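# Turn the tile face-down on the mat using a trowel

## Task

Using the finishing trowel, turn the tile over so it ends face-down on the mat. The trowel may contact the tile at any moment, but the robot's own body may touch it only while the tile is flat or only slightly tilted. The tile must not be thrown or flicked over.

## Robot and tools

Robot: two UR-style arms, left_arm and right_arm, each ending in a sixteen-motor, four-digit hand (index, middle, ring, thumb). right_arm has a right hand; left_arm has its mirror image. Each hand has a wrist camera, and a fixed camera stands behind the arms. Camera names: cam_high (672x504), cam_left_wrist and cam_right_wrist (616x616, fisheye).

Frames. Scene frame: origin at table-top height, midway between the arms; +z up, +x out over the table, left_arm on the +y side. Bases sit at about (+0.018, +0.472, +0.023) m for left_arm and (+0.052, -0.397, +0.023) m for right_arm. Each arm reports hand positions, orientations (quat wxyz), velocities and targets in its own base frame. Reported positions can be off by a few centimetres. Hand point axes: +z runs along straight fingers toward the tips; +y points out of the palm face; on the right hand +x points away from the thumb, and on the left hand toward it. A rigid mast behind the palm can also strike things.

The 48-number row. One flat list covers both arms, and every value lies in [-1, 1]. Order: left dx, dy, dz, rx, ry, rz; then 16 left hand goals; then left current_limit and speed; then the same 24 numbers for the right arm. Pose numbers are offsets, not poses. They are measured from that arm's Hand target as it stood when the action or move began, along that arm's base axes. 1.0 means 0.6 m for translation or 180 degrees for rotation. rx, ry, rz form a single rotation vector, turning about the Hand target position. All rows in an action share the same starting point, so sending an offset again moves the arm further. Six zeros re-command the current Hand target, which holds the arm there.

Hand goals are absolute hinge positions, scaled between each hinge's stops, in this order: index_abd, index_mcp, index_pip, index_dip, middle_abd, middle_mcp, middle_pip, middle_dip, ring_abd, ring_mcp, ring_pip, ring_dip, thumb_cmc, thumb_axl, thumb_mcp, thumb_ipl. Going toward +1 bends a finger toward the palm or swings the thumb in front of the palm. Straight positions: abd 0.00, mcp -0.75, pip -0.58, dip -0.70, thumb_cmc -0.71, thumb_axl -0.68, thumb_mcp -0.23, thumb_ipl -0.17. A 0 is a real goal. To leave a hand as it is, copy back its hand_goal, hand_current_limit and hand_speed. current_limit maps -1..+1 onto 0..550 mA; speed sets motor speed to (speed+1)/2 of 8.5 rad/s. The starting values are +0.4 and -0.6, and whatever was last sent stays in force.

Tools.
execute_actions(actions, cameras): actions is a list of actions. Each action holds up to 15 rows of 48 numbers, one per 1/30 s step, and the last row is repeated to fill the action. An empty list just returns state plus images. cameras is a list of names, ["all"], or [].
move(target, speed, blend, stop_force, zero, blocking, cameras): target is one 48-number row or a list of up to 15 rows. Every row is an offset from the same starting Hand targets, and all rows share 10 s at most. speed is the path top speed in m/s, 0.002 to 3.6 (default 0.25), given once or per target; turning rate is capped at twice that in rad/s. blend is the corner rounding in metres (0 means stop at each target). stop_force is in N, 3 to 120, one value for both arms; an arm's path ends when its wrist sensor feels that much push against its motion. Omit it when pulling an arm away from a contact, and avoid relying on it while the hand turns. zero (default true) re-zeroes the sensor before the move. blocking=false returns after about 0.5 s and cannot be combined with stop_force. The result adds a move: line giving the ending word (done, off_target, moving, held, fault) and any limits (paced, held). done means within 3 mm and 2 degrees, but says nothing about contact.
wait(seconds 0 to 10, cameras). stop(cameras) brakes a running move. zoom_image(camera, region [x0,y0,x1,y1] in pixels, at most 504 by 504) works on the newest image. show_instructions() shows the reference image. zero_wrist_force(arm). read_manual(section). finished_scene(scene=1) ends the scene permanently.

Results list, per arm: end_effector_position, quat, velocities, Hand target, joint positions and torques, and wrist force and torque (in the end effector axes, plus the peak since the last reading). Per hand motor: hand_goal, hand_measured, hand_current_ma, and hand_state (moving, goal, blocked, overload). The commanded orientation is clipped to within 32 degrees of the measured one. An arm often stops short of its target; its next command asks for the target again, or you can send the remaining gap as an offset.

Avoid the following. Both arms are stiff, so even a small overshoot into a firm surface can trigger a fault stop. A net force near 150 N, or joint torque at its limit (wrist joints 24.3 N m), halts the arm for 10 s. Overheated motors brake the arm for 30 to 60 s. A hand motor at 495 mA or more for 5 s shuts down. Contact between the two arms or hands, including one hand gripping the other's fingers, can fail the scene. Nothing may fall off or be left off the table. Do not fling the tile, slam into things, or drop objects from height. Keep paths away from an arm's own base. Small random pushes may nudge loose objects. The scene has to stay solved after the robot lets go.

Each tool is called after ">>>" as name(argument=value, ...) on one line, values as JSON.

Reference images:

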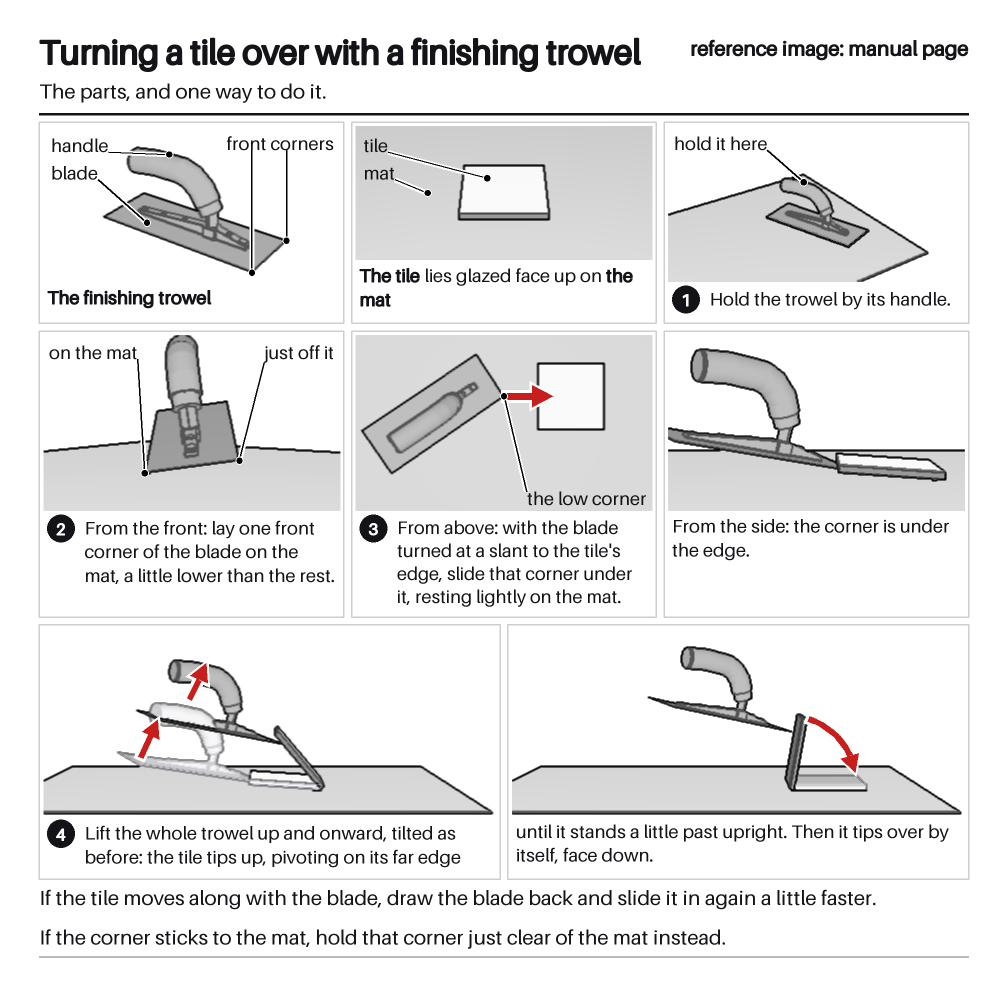

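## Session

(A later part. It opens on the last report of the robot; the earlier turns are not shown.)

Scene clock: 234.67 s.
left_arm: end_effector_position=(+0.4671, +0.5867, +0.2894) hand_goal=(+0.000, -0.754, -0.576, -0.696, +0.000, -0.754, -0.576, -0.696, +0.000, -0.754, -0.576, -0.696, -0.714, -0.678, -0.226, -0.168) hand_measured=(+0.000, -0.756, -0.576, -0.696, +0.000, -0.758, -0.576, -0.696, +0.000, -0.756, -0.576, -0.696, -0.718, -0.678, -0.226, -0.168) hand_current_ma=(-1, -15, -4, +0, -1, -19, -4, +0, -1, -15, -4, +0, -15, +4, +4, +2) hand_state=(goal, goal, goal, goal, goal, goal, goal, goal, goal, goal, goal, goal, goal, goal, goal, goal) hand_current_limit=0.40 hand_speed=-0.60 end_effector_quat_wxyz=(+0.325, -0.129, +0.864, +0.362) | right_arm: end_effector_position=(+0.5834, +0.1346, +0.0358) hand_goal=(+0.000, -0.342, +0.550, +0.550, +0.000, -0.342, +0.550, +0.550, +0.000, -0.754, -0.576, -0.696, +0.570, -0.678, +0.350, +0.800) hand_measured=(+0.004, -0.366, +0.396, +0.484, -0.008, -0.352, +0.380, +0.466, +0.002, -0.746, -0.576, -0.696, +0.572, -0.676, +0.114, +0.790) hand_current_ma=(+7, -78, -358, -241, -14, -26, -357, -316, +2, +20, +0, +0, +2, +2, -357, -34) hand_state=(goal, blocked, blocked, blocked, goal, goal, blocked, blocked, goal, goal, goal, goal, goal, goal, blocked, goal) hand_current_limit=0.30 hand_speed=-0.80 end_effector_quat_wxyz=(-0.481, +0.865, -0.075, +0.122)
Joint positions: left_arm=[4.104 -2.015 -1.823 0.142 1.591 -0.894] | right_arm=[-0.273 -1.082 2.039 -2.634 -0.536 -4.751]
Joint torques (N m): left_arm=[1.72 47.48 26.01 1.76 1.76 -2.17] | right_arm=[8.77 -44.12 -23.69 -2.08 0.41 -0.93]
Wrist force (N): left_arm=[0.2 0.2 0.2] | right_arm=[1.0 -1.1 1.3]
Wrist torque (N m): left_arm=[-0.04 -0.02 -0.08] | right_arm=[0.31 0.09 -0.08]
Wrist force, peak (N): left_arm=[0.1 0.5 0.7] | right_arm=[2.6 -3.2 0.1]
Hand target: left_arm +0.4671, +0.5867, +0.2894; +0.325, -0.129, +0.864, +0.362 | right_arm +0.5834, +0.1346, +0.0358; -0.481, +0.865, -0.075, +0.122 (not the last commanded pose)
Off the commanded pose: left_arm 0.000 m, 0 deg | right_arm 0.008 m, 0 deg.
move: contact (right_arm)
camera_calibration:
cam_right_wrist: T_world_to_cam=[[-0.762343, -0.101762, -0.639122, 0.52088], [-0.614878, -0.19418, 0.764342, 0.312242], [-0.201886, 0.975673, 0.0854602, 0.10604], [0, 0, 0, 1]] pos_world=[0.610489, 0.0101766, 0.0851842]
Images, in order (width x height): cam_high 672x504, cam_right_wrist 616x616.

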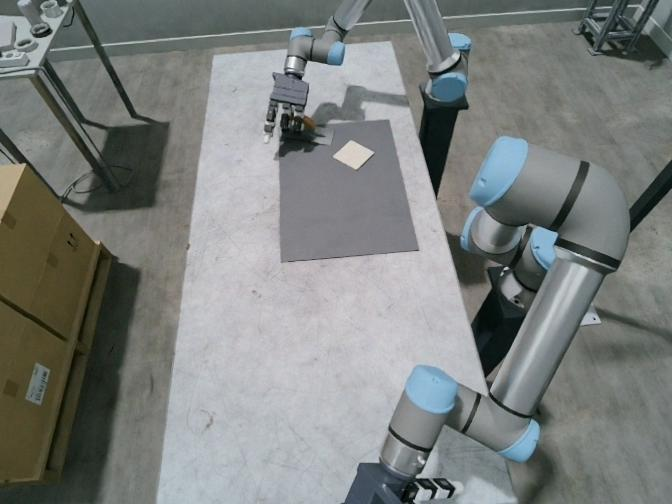

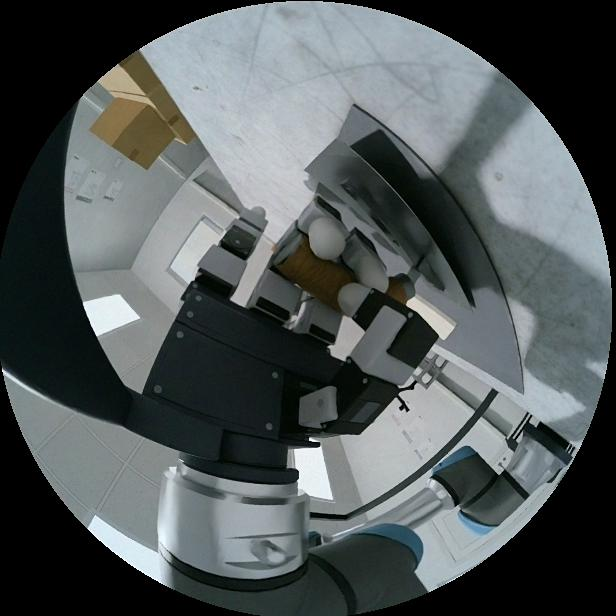

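>>> move(target=[0,0,0,0,0,0, 0,-0.754,-0.576,-0.696,0,-0.754,-0.576,-0.696,0,-0.754,-0.576,-0.696,-0.714,-0.678,-0.226,-0.168,0.4,-0.6, -0.0525,0.0355,0.008,0,0,0, 0,-0.342,0.55,0.55,0,-0.342,0.55,0.55,0,-0.754,-0.576,-0.696,0.571,-0.678,0.35,0.80,0.3,-0.8], speed=0.06)

>>> move(target=[0,0,0,0,0,0, 0,-0.754,-0.576,-0.696,0,-0.754,-0.576,-0.696,0,-0.754,-0.576,-0.696,-0.714,-0.678,-0.226,-0.168,0.4,-0.6, 0,0,-0.025,0,0,0, 0,-0.342,0.55,0.55,0,-0.342,0.55,0.55,0,-0.754,-0.576,-0.696,0.571,-0.678,0.35,0.80,0.3,-0.8], speed=0.006, stop_force=3, cameras=["cam_right_wrist","cam_high"])

>>> zoom_image(camera="cam_right_wrist", region=[390, 230, 510, 350])

>>> zoom_image(camera="cam_high", region=[300, 120, 380, 200])

Scene clock: 244.33 s.
left_arm: end_effector_position=(+0.4671, +0.5867, +0.2894) hand_goal=(+0.000, -0.754, -0.576, -0.696, +0.000, -0.754, -0.576, -0.696, +0.000, -0.754, -0.576, -0.696, -0.714, -0.678, -0.226, -0.168) hand_measured=(+0.000, -0.756, -0.576, -0.696, +0.000, -0.758, -0.576, -0.696, +0.000, -0.756, -0.576, -0.696, -0.718, -0.678, -0.226, -0.168) hand_current_ma=(-1, -15, -4, +0, -1, -19, -4, +0, -1, -15, -4, +0, -15, +4, +4, +2) hand_state=(goal, goal, goal, goal, goal, goal, goal, goal, goal, goal, goal, goal, goal, goal, goal, goal) hand_current_limit=0.40 hand_speed=-0.60 end_effector_quat_wxyz=(+0.325, -0.129, +0.864, +0.362) | right_arm: end_effector_position=(+0.5518, +0.1560, +0.0407) hand_goal=(+0.000, -0.342, +0.550, +0.550, +0.000, -0.342, +0.550, +0.550, +0.000, -0.754, -0.576, -0.696, +0.570, -0.678, +0.350, +0.800) hand_measured=(+0.004, -0.366, +0.396, +0.484, -0.008, -0.352, +0.380, +0.466, +0.002, -0.746, -0.576, -0.696, +0.572, -0.676, +0.114, +0.790) hand_current_ma=(+7, -78, -358, -241, -14, -26, -357, -316, +2, +20, +0, +0, +2, +2, -358, -34) hand_state=(goal, blocked, blocked, blocked, goal, goal, blocked, blocked, goal, goal, goal, goal, goal, goal, blocked, goal) hand_current_limit=0.30 hand_speed=-0.80 end_effector_quat_wxyz=(-0.481, +0.865, -0.075, +0.122) end_effector_velocity=(+0.001, -0.001, -0.001) end_effector_angular_velocity=(-0.001, +0.000, +0.002)
Joint positions: left_arm=[4.104 -2.015 -1.823 0.142 1.591 -0.894] | right_arm=[-0.248 -1.133 2.13 -2.715 -0.539 -4.703]
Joint velocities: left_arm=[within noise] | right_arm=[0 0.004 -0.005 0.005 -0.001 -0.005]
Joint torques (N m): left_arm=[1.02 45.92 26.68 2.07 1.83 -1.71] | right_arm=[-9.91 -23.52 -23.25 -1.19 0.36 -1.34]
Wrist force (N): left_arm=[0.1 0.0 0.8] | right_arm=[0.9 -0.2 1.5]
Wrist torque (N m): left_arm=[-0.12 0.00 -0.09] | right_arm=[0.28 0.03 -0.15]
Wrist force, peak (N): left_arm=[0.1 0.0 0.8] | right_arm=[0.9 -2.0 1.1]
Hand target: left_arm +0.4671, +0.5867, +0.2894; +0.325, -0.129, +0.864, +0.362 | right_arm +0.5519, +0.1559, +0.0406; -0.481, +0.865, -0.075, +0.122
Off the commanded pose: left_arm 0.000 m, 0 deg | right_arm 0.000 m, 0 deg.
move: done

Scene clock: 246.60 s.
left_arm: end_effector_position=(+0.4671, +0.5867, +0.2894) hand_goal=(+0.000, -0.754, -0.576, -0.696, +0.000, -0.754, -0.576, -0.696, +0.000, -0.754, -0.576, -0.696, -0.714, -0.678, -0.226, -0.168) hand_measured=(+0.000, -0.756, -0.576, -0.696, +0.000, -0.758, -0.576, -0.696, +0.000, -0.756, -0.576, -0.696, -0.718, -0.678, -0.226, -0.168) hand_current_ma=(-1, -15, -4, +0, -1, -19, -4, +0, -1, -15, -4, +0, -15, +4, +4, +2) hand_state=(goal, goal, goal, goal, goal, goal, goal, goal, goal, goal, goal, goal, goal, goal, goal, goal) hand_current_limit=0.40 hand_speed=-0.60 end_effector_quat_wxyz=(+0.325, -0.129, +0.864, +0.362) | right_arm: end_effector_position=(+0.5519, +0.1559, +0.0353) hand_goal=(+0.000, -0.342, +0.550, +0.550, +0.000, -0.342, +0.550, +0.550, +0.000, -0.754, -0.576, -0.696, +0.570, -0.678, +0.350, +0.800) hand_measured=(+0.004, -0.368, +0.398, +0.484, -0.008, -0.352, +0.380, +0.466, +0.002, -0.746, -0.576, -0.696, +0.572, -0.676, +0.114, +0.790) hand_current_ma=(+7, -80, -357, -241, -17, -28, -357, -316, +2, +20, +0, +0, +2, +3, -357, -32) hand_state=(goal, blocked, blocked, blocked, goal, goal, blocked, blocked, goal, goal, goal, goal, goal, goal, blocked, goal) hand_current_limit=0.30 hand_speed=-0.80 end_effector_quat_wxyz=(-0.481, +0.865, -0.075, +0.122)
Joint positions: left_arm=[4.104 -2.015 -1.823 0.142 1.591 -0.894] | right_arm=[-0.249 -1.12 2.132 -2.729 -0.539 -4.703]
Joint torques (N m): left_arm=[1.57 46.53 26.8 1.95 1.84 -1.98] | right_arm=[-7.05 -41.32 -22.6 -1.19 1.27 -1.2]
Wrist force (N): left_arm=[-0.2 0.2 0.1] | right_arm=[2.0 -2.2 0.5]
Wrist torque (N m): left_arm=[-0.03 0.02 -0.10] | right_arm=[0.31 0.03 0.02]
Wrist force, peak (N): left_arm=[-0.4 0.5 0.6] | right_arm=[3.1 -3.4 -0.2]
Hand target: left_arm +0.4671, +0.5867, +0.2894; +0.325, -0.129, +0.864, +0.362 | right_arm +0.5519, +0.1559, +0.0353; -0.481, +0.865, -0.075, +0.122 (not the last commanded pose)
Off the commanded pose: left_arm 0.000 m, 0 deg | right_arm 0.010 m, 0 deg.
move: contact (right_arm)
camera_calibration:
cam_right_wrist: T_world_to_cam=[[-0.762296, -0.101748, -0.639181, 0.498692], [-0.614936, -0.194187, 0.764294, 0.29743], [-0.201886, 0.975674, 0.0854594, 0.0789415], [0, 0, 0, 1]] pos_world=[0.578989, 0.0314766, 0.0846843]
Images, in order (width x height): cam_high 672x504, cam_right_wrist 616x616.

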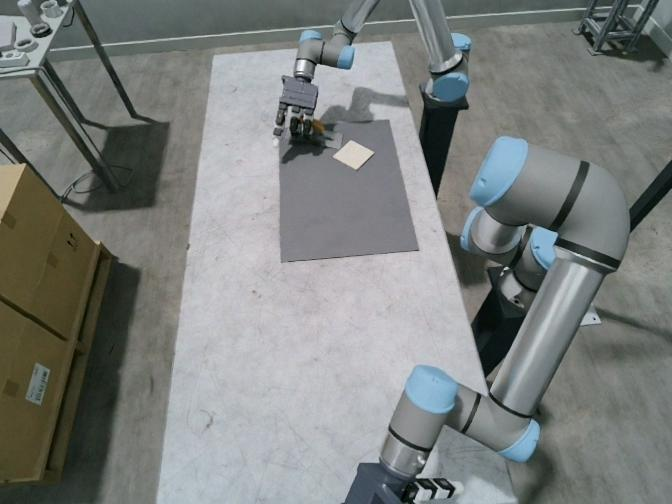

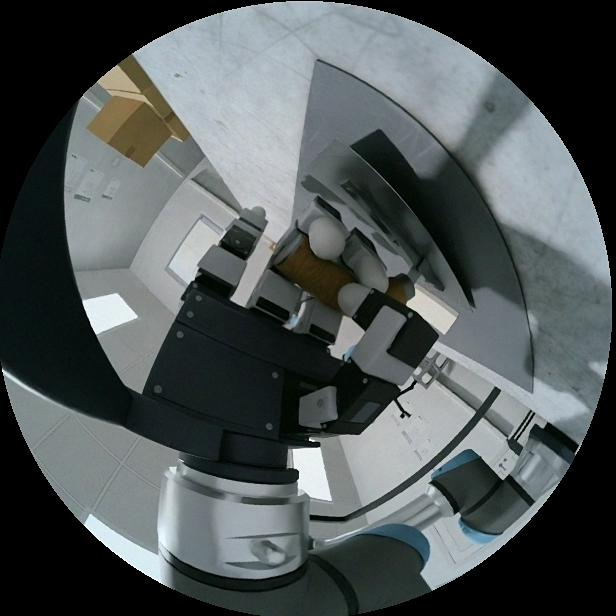

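Scaled by 4.200 from the camera's 616x616 image, which has a finer 880x880 frame.

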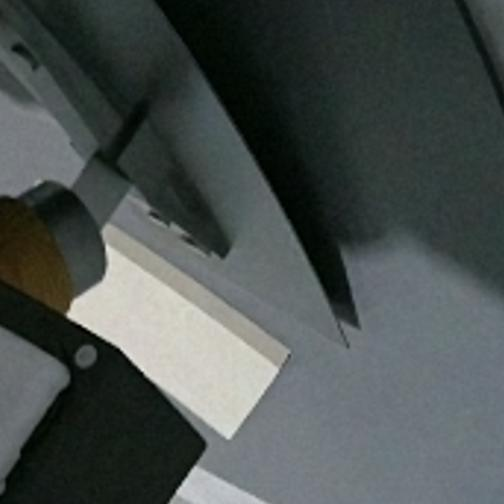

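Scaled by 6.300 from the camera's 672x504 image, which has a finer 960x720 frame.

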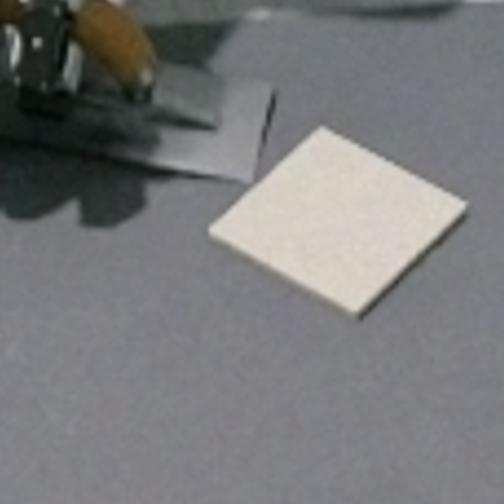

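>>> move(target=[0,0,0,0,0,0, 0,-0.754,-0.576,-0.696,0,-0.754,-0.576,-0.696,0,-0.754,-0.576,-0.696,-0.714,-0.678,-0.226,-0.168,0.4,-0.6, -0.0295,0.027,0.0008,0,0,0, 0,-0.342,0.55,0.55,0,-0.342,0.55,0.55,0,-0.754,-0.576,-0.696,0.571,-0.678,0.35,0.80,0.3,-0.8], speed=0.12, cameras=["cam_right_wrist","cam_high"])

>>> zoom_image(camera="cam_right_wrist", region=[390, 230, 510, 350])

>>> zoom_image(camera="cam_high", region=[300, 120, 380, 200])

Scene clock: 251.97 s.
left_arm: end_effector_position=(+0.4671, +0.5867, +0.2894) hand_goal=(+0.000, -0.754, -0.576, -0.696, +0.000, -0.754, -0.576, -0.696, +0.000, -0.754, -0.576, -0.696, -0.714, -0.678, -0.226, -0.168) hand_measured=(+0.000, -0.756, -0.576, -0.696, +0.000, -0.758, -0.576, -0.696, +0.000, -0.756, -0.576, -0.696, -0.718, -0.678, -0.226, -0.168) hand_current_ma=(-1, -15, -4, +0, -1, -19, -4, +0, -1, -15, -4, +0, -15, +4, +4, +2) hand_state=(goal, goal, goal, goal, goal, goal, goal, goal, goal, goal, goal, goal, goal, goal, goal, goal) hand_current_limit=0.40 hand_speed=-0.60 end_effector_quat_wxyz=(+0.325, -0.129, +0.864, +0.362) | right_arm: end_effector_position=(+0.5341, +0.1722, +0.0358) hand_goal=(+0.000, -0.342, +0.550, +0.550, +0.000, -0.342, +0.550, +0.550, +0.000, -0.754, -0.576, -0.696, +0.570, -0.678, +0.350, +0.800) hand_measured=(+0.004, -0.368, +0.400, +0.484, -0.004, -0.354, +0.384, +0.466, +0.002, -0.746, -0.576, -0.696, +0.572, -0.676, +0.114, +0.794) hand_current_ma=(+6, -80, -358, -241, -8, -33, -358, -316, +2, +20, +0, +0, +2, +6, -358, -19) hand_state=(goal, blocked, blocked, blocked, goal, goal, blocked, blocked, goal, goal, goal, goal, goal, goal, blocked, goal) hand_current_limit=0.30 hand_speed=-0.80 end_effector_quat_wxyz=(-0.481, +0.865, -0.075, +0.122)
Joint positions: left_arm=[4.104 -2.015 -1.823 0.142 1.591 -0.894] | right_arm=[-0.224 -1.137 2.181 -2.801 -0.543 -4.657]
Joint torques (N m): left_arm=[1 46.76 26.17 2.19 1.63 -1.89] | right_arm=[-8.45 -21.63 -22.77 -1.21 0.84 -1.45]
Wrist force (N): left_arm=[0.1 0.4 0.1] | right_arm=[0.9 -0.8 0.8]
Wrist torque (N m): left_arm=[-0.01 -0.02 -0.09] | right_arm=[0.26 0.01 -0.16]
Wrist force, peak (N): left_arm=[0.3 0.5 0.4] | right_arm=[4.2 -2.3 -0.6]
Hand target: left_arm +0.4671, +0.5867, +0.2894; +0.325, -0.129, +0.864, +0.362 | right_arm +0.5342, +0.1721, +0.0358; -0.481, +0.865, -0.075, +0.122
Off the commanded pose: left_arm 0.000 m, 0 deg | right_arm 0.000 m, 0 deg.
move: done
camera_calibration:
cam_right_wrist: T_world_to_cam=[[-0.762355, -0.101911, -0.639085, 0.487133], [-0.614832, -0.194159, 0.764385, 0.289199], [-0.201984, 0.975662, 0.0853599, 0.0594656], [0, 0, 0, 1]] pos_world=[0.561188, 0.0477768, 0.085184]
Images, in order (width x height): cam_high 672x504, cam_right_wrist 616x616.

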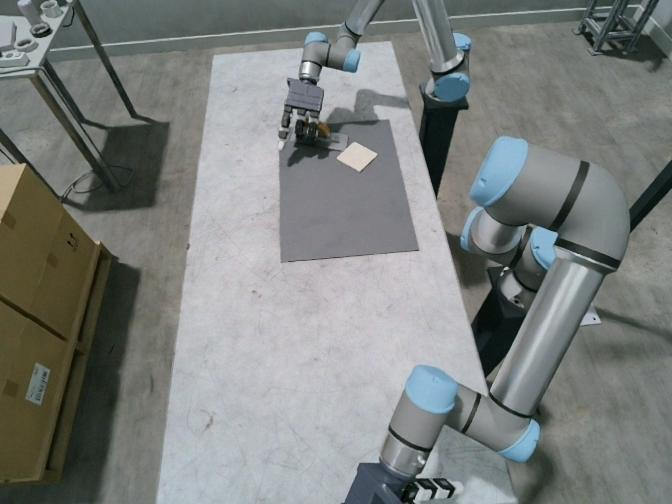

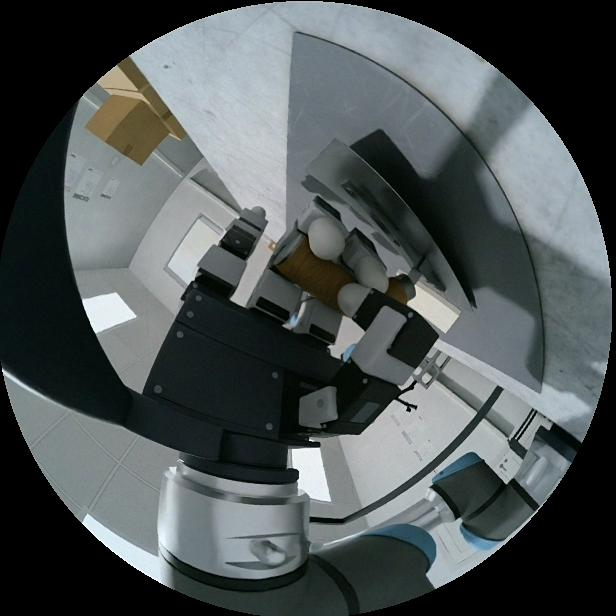

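Scaled by 4.200 from the camera's 616x616 image, which has a finer 880x880 frame.

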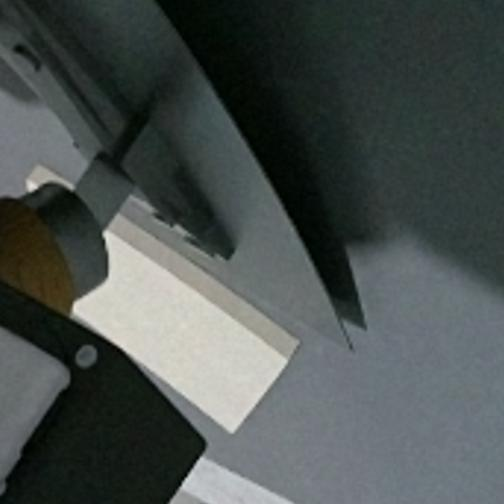

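Scaled by 6.300 from the camera's 672x504 image, which has a finer 960x720 frame.

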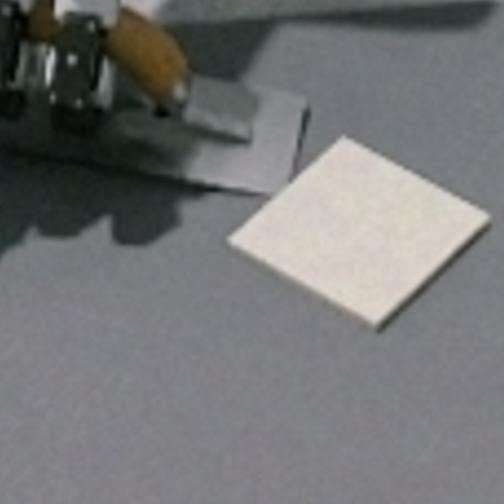

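>>> move(target=[0,0,0,0,0,0, 0,-0.754,-0.576,-0.696,0,-0.754,-0.576,-0.696,0,-0.754,-0.576,-0.696,-0.714,-0.678,-0.226,-0.168,0.4,-0.6, 0.0246,-0.0225,0.0,0,0,0, 0,-0.342,0.55,0.55,0,-0.342,0.55,0.55,0,-0.754,-0.576,-0.696,0.571,-0.678,0.35,0.80,0.3,-0.8], speed=0.06)

>>> move(target=[0,0,0,0,0,0, 0,-0.754,-0.576,-0.696,0,-0.754,-0.576,-0.696,0,-0.754,-0.576,-0.696,-0.714,-0.678,-0.226,-0.168,0.4,-0.6, -0.0466,0.0427,-0.0003,0,0,0, 0,-0.342,0.55,0.55,0,-0.342,0.55,0.55,0,-0.754,-0.576,-0.696,0.571,-0.678,0.35,0.80,0.3,-0.8], speed=0.35, cameras=["cam_right_wrist","cam_high"])

>>> zoom_image(camera="cam_right_wrist", region=[390, 230, 510, 350])

>>> zoom_image(camera="cam_high", region=[300, 120, 380, 200])

Scene clock: 259.13 s.
left_arm: end_effector_position=(+0.4671, +0.5867, +0.2894) hand_goal=(+0.000, -0.754, -0.576, -0.696, +0.000, -0.754, -0.576, -0.696, +0.000, -0.754, -0.576, -0.696, -0.714, -0.678, -0.226, -0.168) hand_measured=(+0.000, -0.756, -0.576, -0.696, +0.000, -0.758, -0.576, -0.696, +0.000, -0.756, -0.576, -0.696, -0.718, -0.678, -0.226, -0.168) hand_current_ma=(-1, -15, -4, +0, -1, -19, -4, +0, -1, -15, -4, +0, -15, +4, +4, +2) hand_state=(goal, goal, goal, goal, goal, goal, goal, goal, goal, goal, goal, goal, goal, goal, goal, goal) hand_current_limit=0.40 hand_speed=-0.60 end_effector_quat_wxyz=(+0.325, -0.129, +0.864, +0.362) | right_arm: end_effector_position=(+0.5491, +0.1584, +0.0357) hand_goal=(+0.000, -0.342, +0.550, +0.550, +0.000, -0.342, +0.550, +0.550, +0.000, -0.754, -0.576, -0.696, +0.570, -0.678, +0.350, +0.800) hand_measured=(+0.004, -0.368, +0.400, +0.484, -0.004, -0.354, +0.384, +0.466, +0.002, -0.746, -0.576, -0.696, +0.570, -0.676, +0.114, +0.794) hand_current_ma=(+6, -80, -358, -241, -8, -33, -357, -316, +2, +20, +0, +0, +1, +6, -358, -19) hand_state=(goal, blocked, blocked, blocked, goal, goal, blocked, blocked, goal, goal, goal, goal, goal, goal, blocked, goal) hand_current_limit=0.30 hand_speed=-0.80 end_effector_quat_wxyz=(-0.481, +0.865, -0.076, +0.122) end_effector_velocity=(-0.001, +0.000, +0.001) end_effector_angular_velocity=(+0.000, -0.002, -0.001)
Joint positions: left_arm=[4.104 -2.015 -1.823 0.142 1.591 -0.894] | right_arm=[-0.245 -1.124 2.14 -2.74 -0.539 -4.696]
Joint velocities: left_arm=[within noise] | right_arm=[0 -0.003 0.003 -0.005 0 0.003]
Joint torques (N m): left_arm=[0.28 46.37 26.25 2.14 1.75 -2.04] | right_arm=[9.94 -39.94 -2.87 -4.19 2.88 1.7]
Wrist force (N): left_arm=[0.0 0.0 0.4] | right_arm=[0.8 -0.5 1.5]
Wrist torque (N m): left_arm=[-0.07 0.00 -0.09] | right_arm=[0.31 0.06 -0.03]
Wrist force, peak (N): left_arm=[0.0 0.8 0.1] | right_arm=[0.2 0.0 2.1]
Hand target: left_arm +0.4671, +0.5867, +0.2894; +0.325, -0.129, +0.864, +0.362 | right_arm +0.5489, +0.1586, +0.0358; -0.481, +0.865, -0.075, +0.122
Off the commanded pose: left_arm 0.000 m, 0 deg | right_arm 0.000 m, 0 deg.
move: done

Scene clock: 259.90 s.
left_arm: end_effector_position=(+0.4671, +0.5867, +0.2894) hand_goal=(+0.000, -0.754, -0.576, -0.696, +0.000, -0.754, -0.576, -0.696, +0.000, -0.754, -0.576, -0.696, -0.714, -0.678, -0.226, -0.168) hand_measured=(+0.000, -0.756, -0.576, -0.696, +0.000, -0.758, -0.576, -0.696, +0.000, -0.756, -0.576, -0.696, -0.718, -0.678, -0.226, -0.168) hand_current_ma=(-1, -15, -4, +0, -1, -19, -4, +0, -1, -15, -4, +0, -15, +4, +4, +2) hand_state=(goal, goal, goal, goal, goal, goal, goal, goal, goal, goal, goal, goal, goal, goal, goal, goal) hand_current_limit=0.40 hand_speed=-0.60 end_effector_quat_wxyz=(+0.325, -0.129, +0.864, +0.362) | right_arm: end_effector_position=(+0.5209, +0.1843, +0.0356) hand_goal=(+0.000, -0.342, +0.550, +0.550, +0.000, -0.342, +0.550, +0.550, +0.000, -0.754, -0.576, -0.696, +0.570, -0.678, +0.350, +0.800) hand_measured=(+0.004, -0.368, +0.402, +0.484, -0.004, -0.356, +0.384, +0.466, +0.002, -0.746, -0.576, -0.696, +0.570, -0.674, +0.114, +0.796) hand_current_ma=(+5, -80, -358, -241, -6, -38, -357, -316, +2, +20, +0, +0, +1, +8, -358, -15) hand_state=(goal, blocked, blocked, blocked, goal, goal, blocked, blocked, goal, goal, goal, goal, goal, goal, blocked, goal) hand_current_limit=0.30 hand_speed=-0.80 end_effector_quat_wxyz=(-0.481, +0.865, -0.075, +0.122)
Joint positions: left_arm=[4.104 -2.015 -1.823 0.142 1.591 -0.894] | right_arm=[-0.205 -1.146 2.215 -2.857 -0.547 -4.621]
Joint torques (N m): left_arm=[-1.18 46.91 25.8 2.27 1.98 -2.04] | right_arm=[-8.74 -21.15 -22.72 -1.37 1.82 -1.48]
Wrist force (N): left_arm=[0.1 0.2 0.4] | right_arm=[0.7 0.1 1.2]
Wrist torque (N m): left_arm=[-0.05 0.01 -0.10] | right_arm=[0.29 -0.04 -0.08]
Wrist force, peak (N): left_arm=[0.1 0.4 0.5] | right_arm=[3.3 -0.9 0.1]
Hand target: left_arm +0.4671, +0.5867, +0.2894; +0.325, -0.129, +0.864, +0.362 | right_arm +0.5210, +0.1842, +0.0356; -0.481, +0.865, -0.075, +0.122
Off the commanded pose: left_arm 0.000 m, 0 deg | right_arm 0.000 m, 0 deg.
move: done
camera_calibration:
cam_right_wrist: T_world_to_cam=[[-0.76236, -0.101913, -0.639078, 0.478178], [-0.614824, -0.194158, 0.764391, 0.283581], [-0.201984, 0.975662, 0.08536, 0.045011], [0, 0, 0, 1]] pos_world=[0.547988, 0.0598768, 0.084984]
Images, in order (width x height): cam_high 672x504, cam_right_wrist 616x616.

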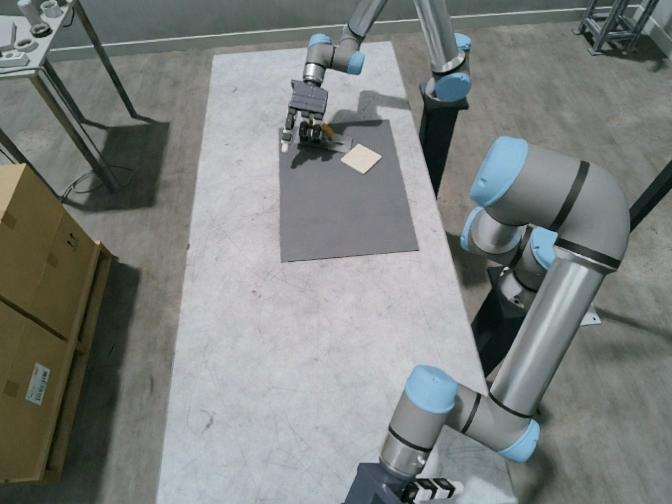

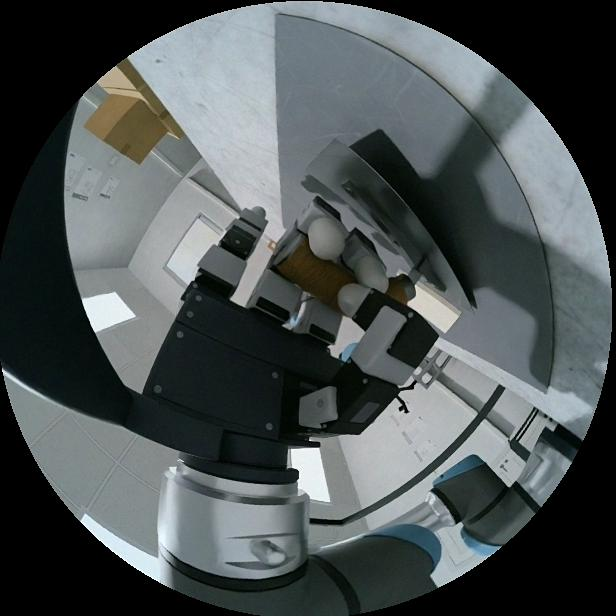

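Scaled by 4.200 from the camera's 616x616 image, which has a finer 880x880 frame.

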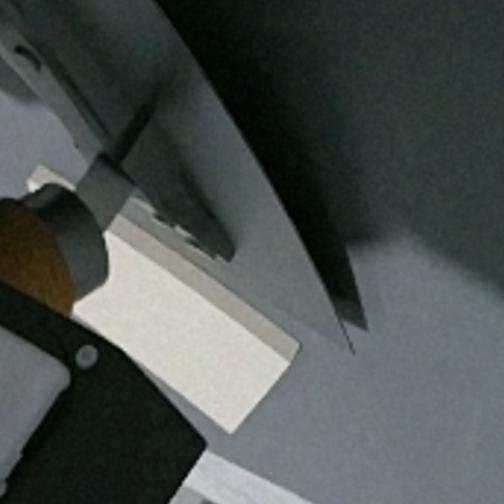

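Scaled by 6.300 from the camera's 672x504 image, which has a finer 960x720 frame.

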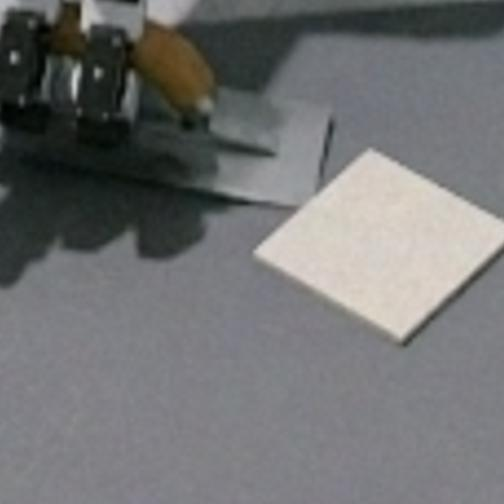

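>>> move(target=[0,0,0,0,0,0, 0,-0.754,-0.576,-0.696,0,-0.754,-0.576,-0.696,0,-0.754,-0.576,-0.696,-0.714,-0.678,-0.226,-0.168,0.4,-0.6, 0.0246,-0.0225,0.005,0,0,0, 0,-0.342,0.55,0.55,0,-0.342,0.55,0.55,0,-0.754,-0.576,-0.696,0.571,-0.678,0.35,0.80,0.3,-0.8], speed=0.06)

>>> move(target=[0,0,0,0,0,0, 0,-0.754,-0.576,-0.696,0,-0.754,-0.576,-0.696,0,-0.754,-0.576,-0.696,-0.714,-0.678,-0.226,-0.168,0.4,-0.6, 0,0,-0.025,0,0,0, 0,-0.342,0.55,0.55,0,-0.342,0.55,0.55,0,-0.754,-0.576,-0.696,0.571,-0.678,0.35,0.80,0.3,-0.8], speed=0.005, stop_force=3)

Scene clock: 272.87 s.
left_arm: end_effector_position=(+0.4671, +0.5867, +0.2894) hand_goal=(+0.000, -0.754, -0.576, -0.696, +0.000, -0.754, -0.576, -0.696, +0.000, -0.754, -0.576, -0.696, -0.714, -0.678, -0.226, -0.168) hand_measured=(+0.000, -0.756, -0.576, -0.696, +0.000, -0.758, -0.576, -0.696, +0.000, -0.756, -0.576, -0.696, -0.718, -0.678, -0.226, -0.168) hand_current_ma=(-1, -15, -4, +0, -1, -19, -4, +0, -1, -15, -4, +0, -15, +4, +4, +2) hand_state=(goal, goal, goal, goal, goal, goal, goal, goal, goal, goal, goal, goal, goal, goal, goal, goal) hand_current_limit=0.40 hand_speed=-0.60 end_effector_quat_wxyz=(+0.325, -0.129, +0.864, +0.362) | right_arm: end_effector_position=(+0.5359, +0.1706, +0.0386) hand_goal=(+0.000, -0.342, +0.550, +0.550, +0.000, -0.342, +0.550, +0.550, +0.000, -0.754, -0.576, -0.696, +0.570, -0.678, +0.350, +0.800) hand_measured=(+0.004, -0.368, +0.402, +0.484, -0.004, -0.356, +0.384, +0.466, +0.002, -0.746, -0.576, -0.696, +0.570, -0.674, +0.114, +0.794) hand_current_ma=(+5, -81, -358, -241, -6, -38, -357, -316, +2, +20, +0, +0, +0, +8, -358, -17) hand_state=(goal, blocked, blocked, blocked, goal, goal, blocked, blocked, goal, goal, goal, goal, goal, goal, blocked, goal) hand_current_limit=0.30 hand_speed=-0.80 end_effector_quat_wxyz=(-0.481, +0.865, -0.075, +0.122) end_effector_velocity=(-0.002, +0.001, -0.001) end_effector_angular_velocity=(+0.001, +0.003, +0.000)
Joint positions: left_arm=[4.104 -2.015 -1.823 0.142 1.591 -0.894] | right_arm=[-0.227 -1.142 2.175 -2.786 -0.542 -4.662]
Joint velocities: left_arm=[within noise] | right_arm=[0.002 0.001 0.005 -0.006 0 0.003]
Joint torques (N m): left_arm=[-1.48 46.72 26.49 2.04 1.64 -1.87] | right_arm=[8.46 -29.95 -2.94 -4.3 2.76 1.5]
Wrist force (N): left_arm=[-0.1 0.3 0.2] | right_arm=[0.7 -0.1 1.6]
Wrist torque (N m): left_arm=[-0.02 0.02 -0.11] | right_arm=[0.28 0.07 -0.11]
Wrist force, peak (N): left_arm=[-0.2 0.7 0.4] | right_arm=[0.6 0.5 2.0]
Hand target: left_arm +0.4671, +0.5867, +0.2894; +0.325, -0.129, +0.864, +0.362 | right_arm +0.5357, +0.1707, +0.0386; -0.481, +0.865, -0.075, +0.122
Off the commanded pose: left_arm 0.000 m, 0 deg | right_arm 0.000 m, 0 deg.
move: done

Scene clock: 274.57 s.
left_arm: end_effector_position=(+0.4671, +0.5867, +0.2894) hand_goal=(+0.000, -0.754, -0.576, -0.696, +0.000, -0.754, -0.576, -0.696, +0.000, -0.754, -0.576, -0.696, -0.714, -0.678, -0.226, -0.168) hand_measured=(+0.000, -0.756, -0.576, -0.696, +0.000, -0.758, -0.576, -0.696, +0.000, -0.756, -0.576, -0.696, -0.718, -0.678, -0.226, -0.168) hand_current_ma=(-1, -15, -4, +0, -1, -19, -4, +0, -1, -15, -4, +0, -15, +4, +4, +2) hand_state=(goal, goal, goal, goal, goal, goal, goal, goal, goal, goal, goal, goal, goal, goal, goal, goal) hand_current_limit=0.40 hand_speed=-0.60 end_effector_quat_wxyz=(+0.325, -0.129, +0.864, +0.362) | right_arm: end_effector_position=(+0.5357, +0.1707, +0.0348) hand_goal=(+0.000, -0.342, +0.550, +0.550, +0.000, -0.342, +0.550, +0.550, +0.000, -0.754, -0.576, -0.696, +0.570, -0.678, +0.350, +0.800) hand_measured=(+0.002, -0.368, +0.404, +0.484, -0.008, -0.356, +0.384, +0.466, +0.002, -0.746, -0.576, -0.696, +0.570, -0.674, +0.114, +0.794) hand_current_ma=(+5, -84, -357, -241, -16, -38, -358, -316, +2, +20, +0, +0, +0, +8, -358, -17) hand_state=(goal, blocked, blocked, blocked, goal, goal, blocked, blocked, goal, goal, goal, goal, goal, goal, blocked, goal) hand_current_limit=0.30 hand_speed=-0.80 end_effector_quat_wxyz=(-0.481, +0.865, -0.075, +0.122)
Joint positions: left_arm=[4.104 -2.015 -1.823 0.142 1.591 -0.894] | right_arm=[-0.227 -1.133 2.176 -2.797 -0.542 -4.661]
Joint torques (N m): left_arm=[-0.5 46.26 26.99 2.04 1.78 -2.02] | right_arm=[10.02 -40.29 -17.04 -1.05 0.42 1.19]
Wrist force (N): left_arm=[0.2 0.2 0.2] | right_arm=[2.5 -2.7 0.1]
Wrist torque (N m): left_arm=[-0.04 -0.03 -0.08] | right_arm=[0.30 0.02 0.07]
Wrist force, peak (N): left_arm=[0.2 0.3 0.8] | right_arm=[3.4 -3.4 -0.2]
Hand target: left_arm +0.4671, +0.5867, +0.2894; +0.325, -0.129, +0.864, +0.362 | right_arm +0.5357, +0.1707, +0.0348; -0.481, +0.865, -0.075, +0.122 (not the last commanded pose)
Off the commanded pose: left_arm 0.000 m, 0 deg | right_arm 0.011 m, 0 deg.
move: contact (right_arm)

>>> move(target=[0,0,0,0,0,0, 0,-0.754,-0.576,-0.696,0,-0.754,-0.576,-0.696,0,-0.754,-0.576,-0.696,-0.714,-0.678,-0.226,-0.168,0.4,-0.6, -0.0442,0.0406,0.0,0,0,0, 0,-0.342,0.55,0.55,0,-0.342,0.55,0.55,0,-0.754,-0.576,-0.696,0.571,-0.678,0.35,0.80,0.3,-0.8], speed=0.2, cameras=["cam_right_wrist","cam_high"])

>>> zoom_image(camera="cam_right_wrist", region=[390, 230, 510, 350])

>>> zoom_image(camera="cam_high", region=[310, 120, 390, 200])

Scene clock: 278.00 s.
left_arm: end_effector_position=(+0.4671, +0.5867, +0.2894) hand_goal=(+0.000, -0.754, -0.576, -0.696, +0.000, -0.754, -0.576, -0.696, +0.000, -0.754, -0.576, -0.696, -0.714, -0.678, -0.226, -0.168) hand_measured=(+0.000, -0.756, -0.576, -0.696, +0.000, -0.758, -0.576, -0.696, +0.000, -0.756, -0.576, -0.696, -0.718, -0.678, -0.226, -0.168) hand_current_ma=(-1, -15, -4, +0, -1, -19, -4, +0, -1, -15, -4, +0, -15, +4, +4, +2) hand_state=(goal, goal, goal, goal, goal, goal, goal, goal, goal, goal, goal, goal, goal, goal, goal, goal) hand_current_limit=0.40 hand_speed=-0.60 end_effector_quat_wxyz=(+0.325, -0.129, +0.864, +0.362) | right_arm: end_effector_position=(+0.5091, +0.1951, +0.0348) hand_goal=(+0.000, -0.342, +0.550, +0.550, +0.000, -0.342, +0.550, +0.550, +0.000, -0.754, -0.576, -0.696, +0.570, -0.678, +0.350, +0.800) hand_measured=(+0.002, -0.368, +0.406, +0.484, -0.004, -0.358, +0.386, +0.466, +0.002, -0.746, -0.576, -0.696, +0.570, -0.674, +0.114, +0.796) hand_current_ma=(+3, -84, -358, -241, -8, -46, -357, -316, +2, +20, +0, +0, +0, +12, -358, -10) hand_state=(goal, blocked, blocked, blocked, goal, goal, blocked, blocked, goal, goal, goal, goal, goal, goal, blocked, goal) hand_current_limit=0.30 hand_speed=-0.80 end_effector_quat_wxyz=(-0.481, +0.865, -0.075, +0.122)
Joint positions: left_arm=[4.104 -2.015 -1.823 0.142 1.591 -0.894] | right_arm=[-0.187 -1.152 2.245 -2.911 -0.551 -4.587]
Joint torques (N m): left_arm=[-0.55 45.93 26.05 1.96 1.75 -1.89] | right_arm=[-9.09 -20.28 -21.99 -1.43 1.94 -1.37]
Wrist force (N): left_arm=[0.1 0.2 0.1] | right_arm=[0.4 -0.1 1.1]
Wrist torque (N m): left_arm=[-0.03 -0.01 -0.09] | right_arm=[0.26 -0.04 -0.13]
Wrist force, peak (N): left_arm=[-0.2 0.3 0.7] | right_arm=[4.4 -2.2 -0.9]
Hand target: left_arm +0.4671, +0.5867, +0.2894; +0.325, -0.129, +0.864, +0.362 | right_arm +0.5092, +0.1950, +0.0348; -0.481, +0.865, -0.075, +0.122
Off the commanded pose: left_arm 0.000 m, 0 deg | right_arm 0.000 m, 0 deg.
move: done
camera_calibration:
cam_right_wrist: T_world_to_cam=[[-0.762321, -0.101901, -0.639127, 0.469894], [-0.614873, -0.194164, 0.76435, 0.27905], [-0.201984, 0.975662, 0.0853593, 0.0321704], [0, 0, 0, 1]] pos_world=[0.536288, 0.0706768, 0.0842841]
Images, in order (width x height): cam_high 672x504, cam_right_wrist 616x616.

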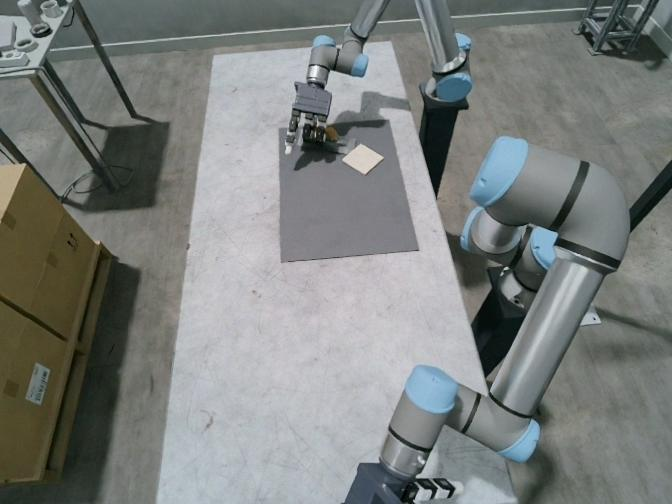

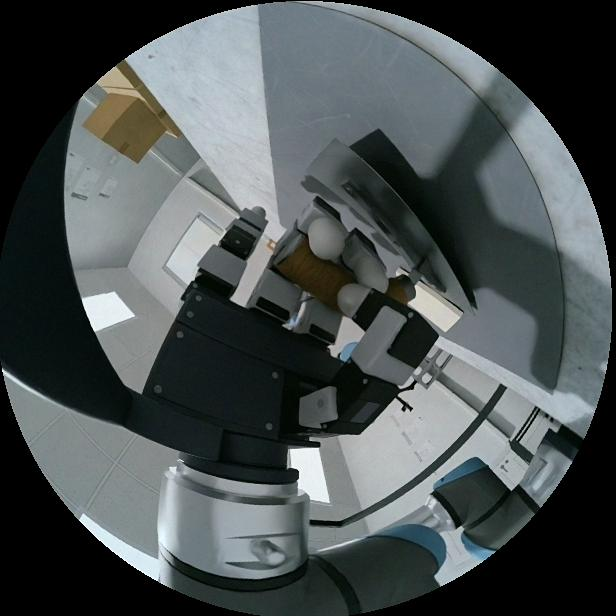

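Scaled by 4.200 from the camera's 616x616 image, which has a finer 880x880 frame.

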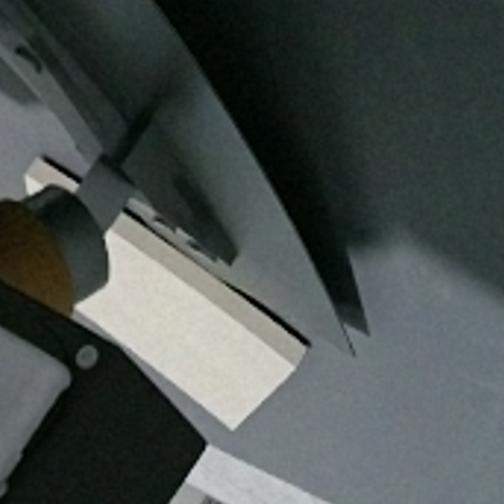

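Scaled by 6.300 from the camera's 672x504 image, which has a finer 960x720 frame.

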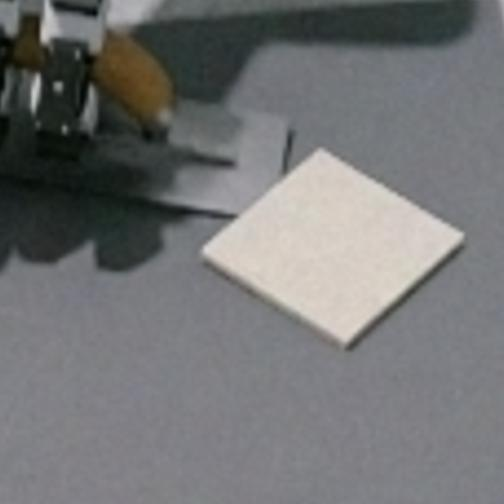

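>>> move(target=[0,0,0,0,0,0, 0,-0.754,-0.576,-0.696,0,-0.754,-0.576,-0.696,0,-0.754,-0.576,-0.696,-0.714,-0.678,-0.226,-0.168,0.4,-0.6, -0.0135,0.0124,0.0,0,0,0, 0,-0.342,0.55,0.55,0,-0.342,0.55,0.55,0,-0.754,-0.576,-0.696,0.571,-0.678,0.35,0.80,0.3,-0.8], speed=0.25, cameras=["cam_right_wrist","cam_high"])

>>> zoom_image(camera="cam_right_wrist", region=[390, 230, 510, 350])

>>> zoom_image(camera="cam_high", region=[310, 120, 390, 200])

Scene clock: 285.30 s.
left_arm: end_effector_position=(+0.4671, +0.5867, +0.2894) hand_goal=(+0.000, -0.754, -0.576, -0.696, +0.000, -0.754, -0.576, -0.696, +0.000, -0.754, -0.576, -0.696, -0.714, -0.678, -0.226, -0.168) hand_measured=(+0.000, -0.756, -0.576, -0.696, +0.000, -0.758, -0.576, -0.696, +0.000, -0.756, -0.576, -0.696, -0.718, -0.678, -0.226, -0.168) hand_current_ma=(-1, -15, -4, +0, -1, -19, -4, +0, -1, -15, -4, +0, -15, +4, +4, +2) hand_state=(goal, goal, goal, goal, goal, goal, goal, goal, goal, goal, goal, goal, goal, goal, goal, goal) hand_current_limit=0.40 hand_speed=-0.60 end_effector_quat_wxyz=(+0.325, -0.129, +0.864, +0.362) | right_arm: end_effector_position=(+0.5010, +0.2026, +0.0348) hand_goal=(+0.000, -0.342, +0.550, +0.550, +0.000, -0.342, +0.550, +0.550, +0.000, -0.754, -0.576, -0.696, +0.570, -0.678, +0.350, +0.800) hand_measured=(+0.002, -0.368, +0.406, +0.484, -0.004, -0.358, +0.386, +0.466, +0.002, -0.746, -0.576, -0.696, +0.570, -0.674, +0.114, +0.796) hand_current_ma=(+2, -84, -357, -241, -8, -49, -357, -316, +2, +20, +0, +0, +0, +13, -357, -10) hand_state=(goal, blocked, blocked, blocked, goal, goal, blocked, blocked, goal, goal, goal, goal, goal, goal, blocked, goal) hand_current_limit=0.30 hand_speed=-0.80 end_effector_quat_wxyz=(-0.481, +0.865, -0.075, +0.122)
Joint positions: left_arm=[4.104 -2.015 -1.823 0.142 1.591 -0.894] | right_arm=[-0.174 -1.156 2.265 -2.947 -0.554 -4.562]
Joint torques (N m): left_arm=[-1.31 46.14 27.32 2.09 1.68 -1.95] | right_arm=[-2.47 -34.22 -17.11 -0.71 0.33 -0.96]
Wrist force (N): left_arm=[0.2 0.2 0.2] | right_arm=[2.9 -0.5 0.3]
Wrist torque (N m): left_arm=[-0.03 -0.02 -0.08] | right_arm=[0.28 -0.08 -0.11]
Wrist force, peak (N): left_arm=[-0.3 0.3 0.7] | right_arm=[3.6 -1.3 -0.5]
Hand target: left_arm +0.4671, +0.5867, +0.2894; +0.325, -0.129, +0.864, +0.362 | right_arm +0.5011, +0.2025, +0.0348; -0.481, +0.865, -0.075, +0.122
Off the commanded pose: left_arm 0.000 m, 0 deg | right_arm 0.000 m, 0 deg.
move: done
camera_calibration:
cam_right_wrist: T_world_to_cam=[[-0.762383, -0.101774, -0.639073, 0.464362], [-0.614829, -0.194174, 0.764383, 0.275515], [-0.201886, 0.975673, 0.0854609, 0.0231443], [0, 0, 0, 1]] pos_world=[0.528089, 0.0781766, 0.0841841]
Images, in order (width x height): cam_high 672x504, cam_right_wrist 616x616.

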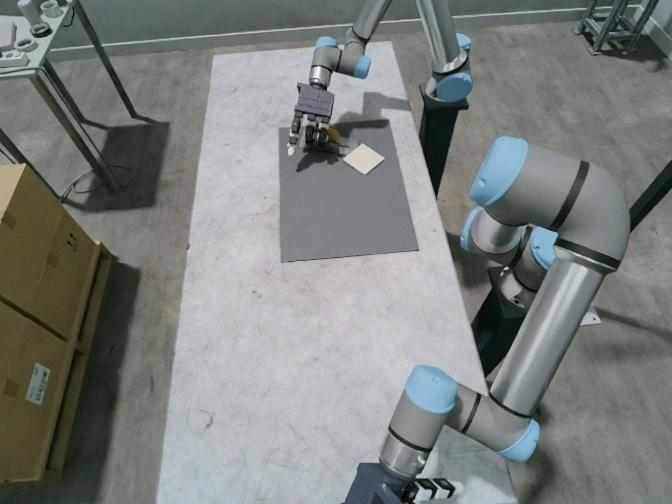

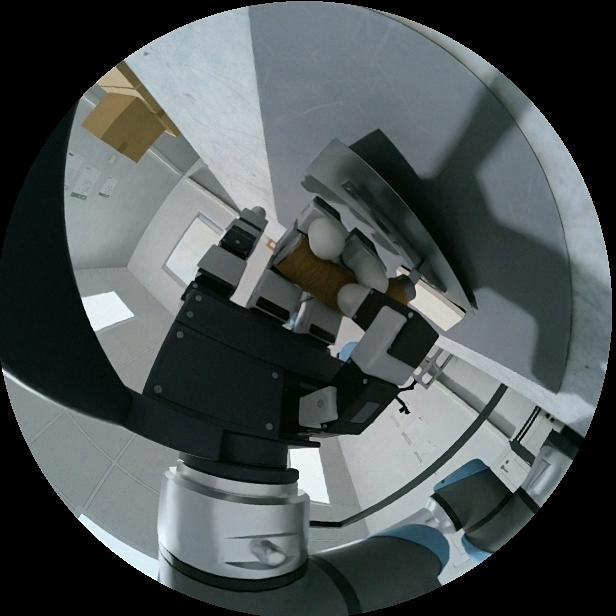

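Scaled by 4.200 from the camera's 616x616 image, which has a finer 880x880 frame.

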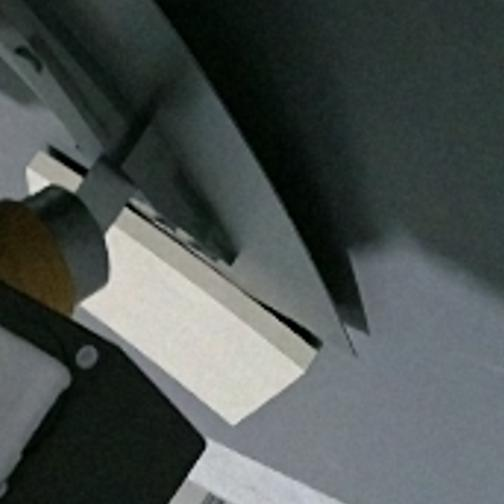

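Scaled by 6.300 from the camera's 672x504 image, which has a finer 960x720 frame.

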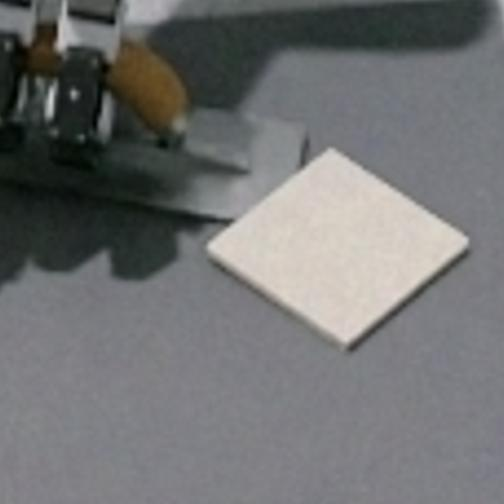

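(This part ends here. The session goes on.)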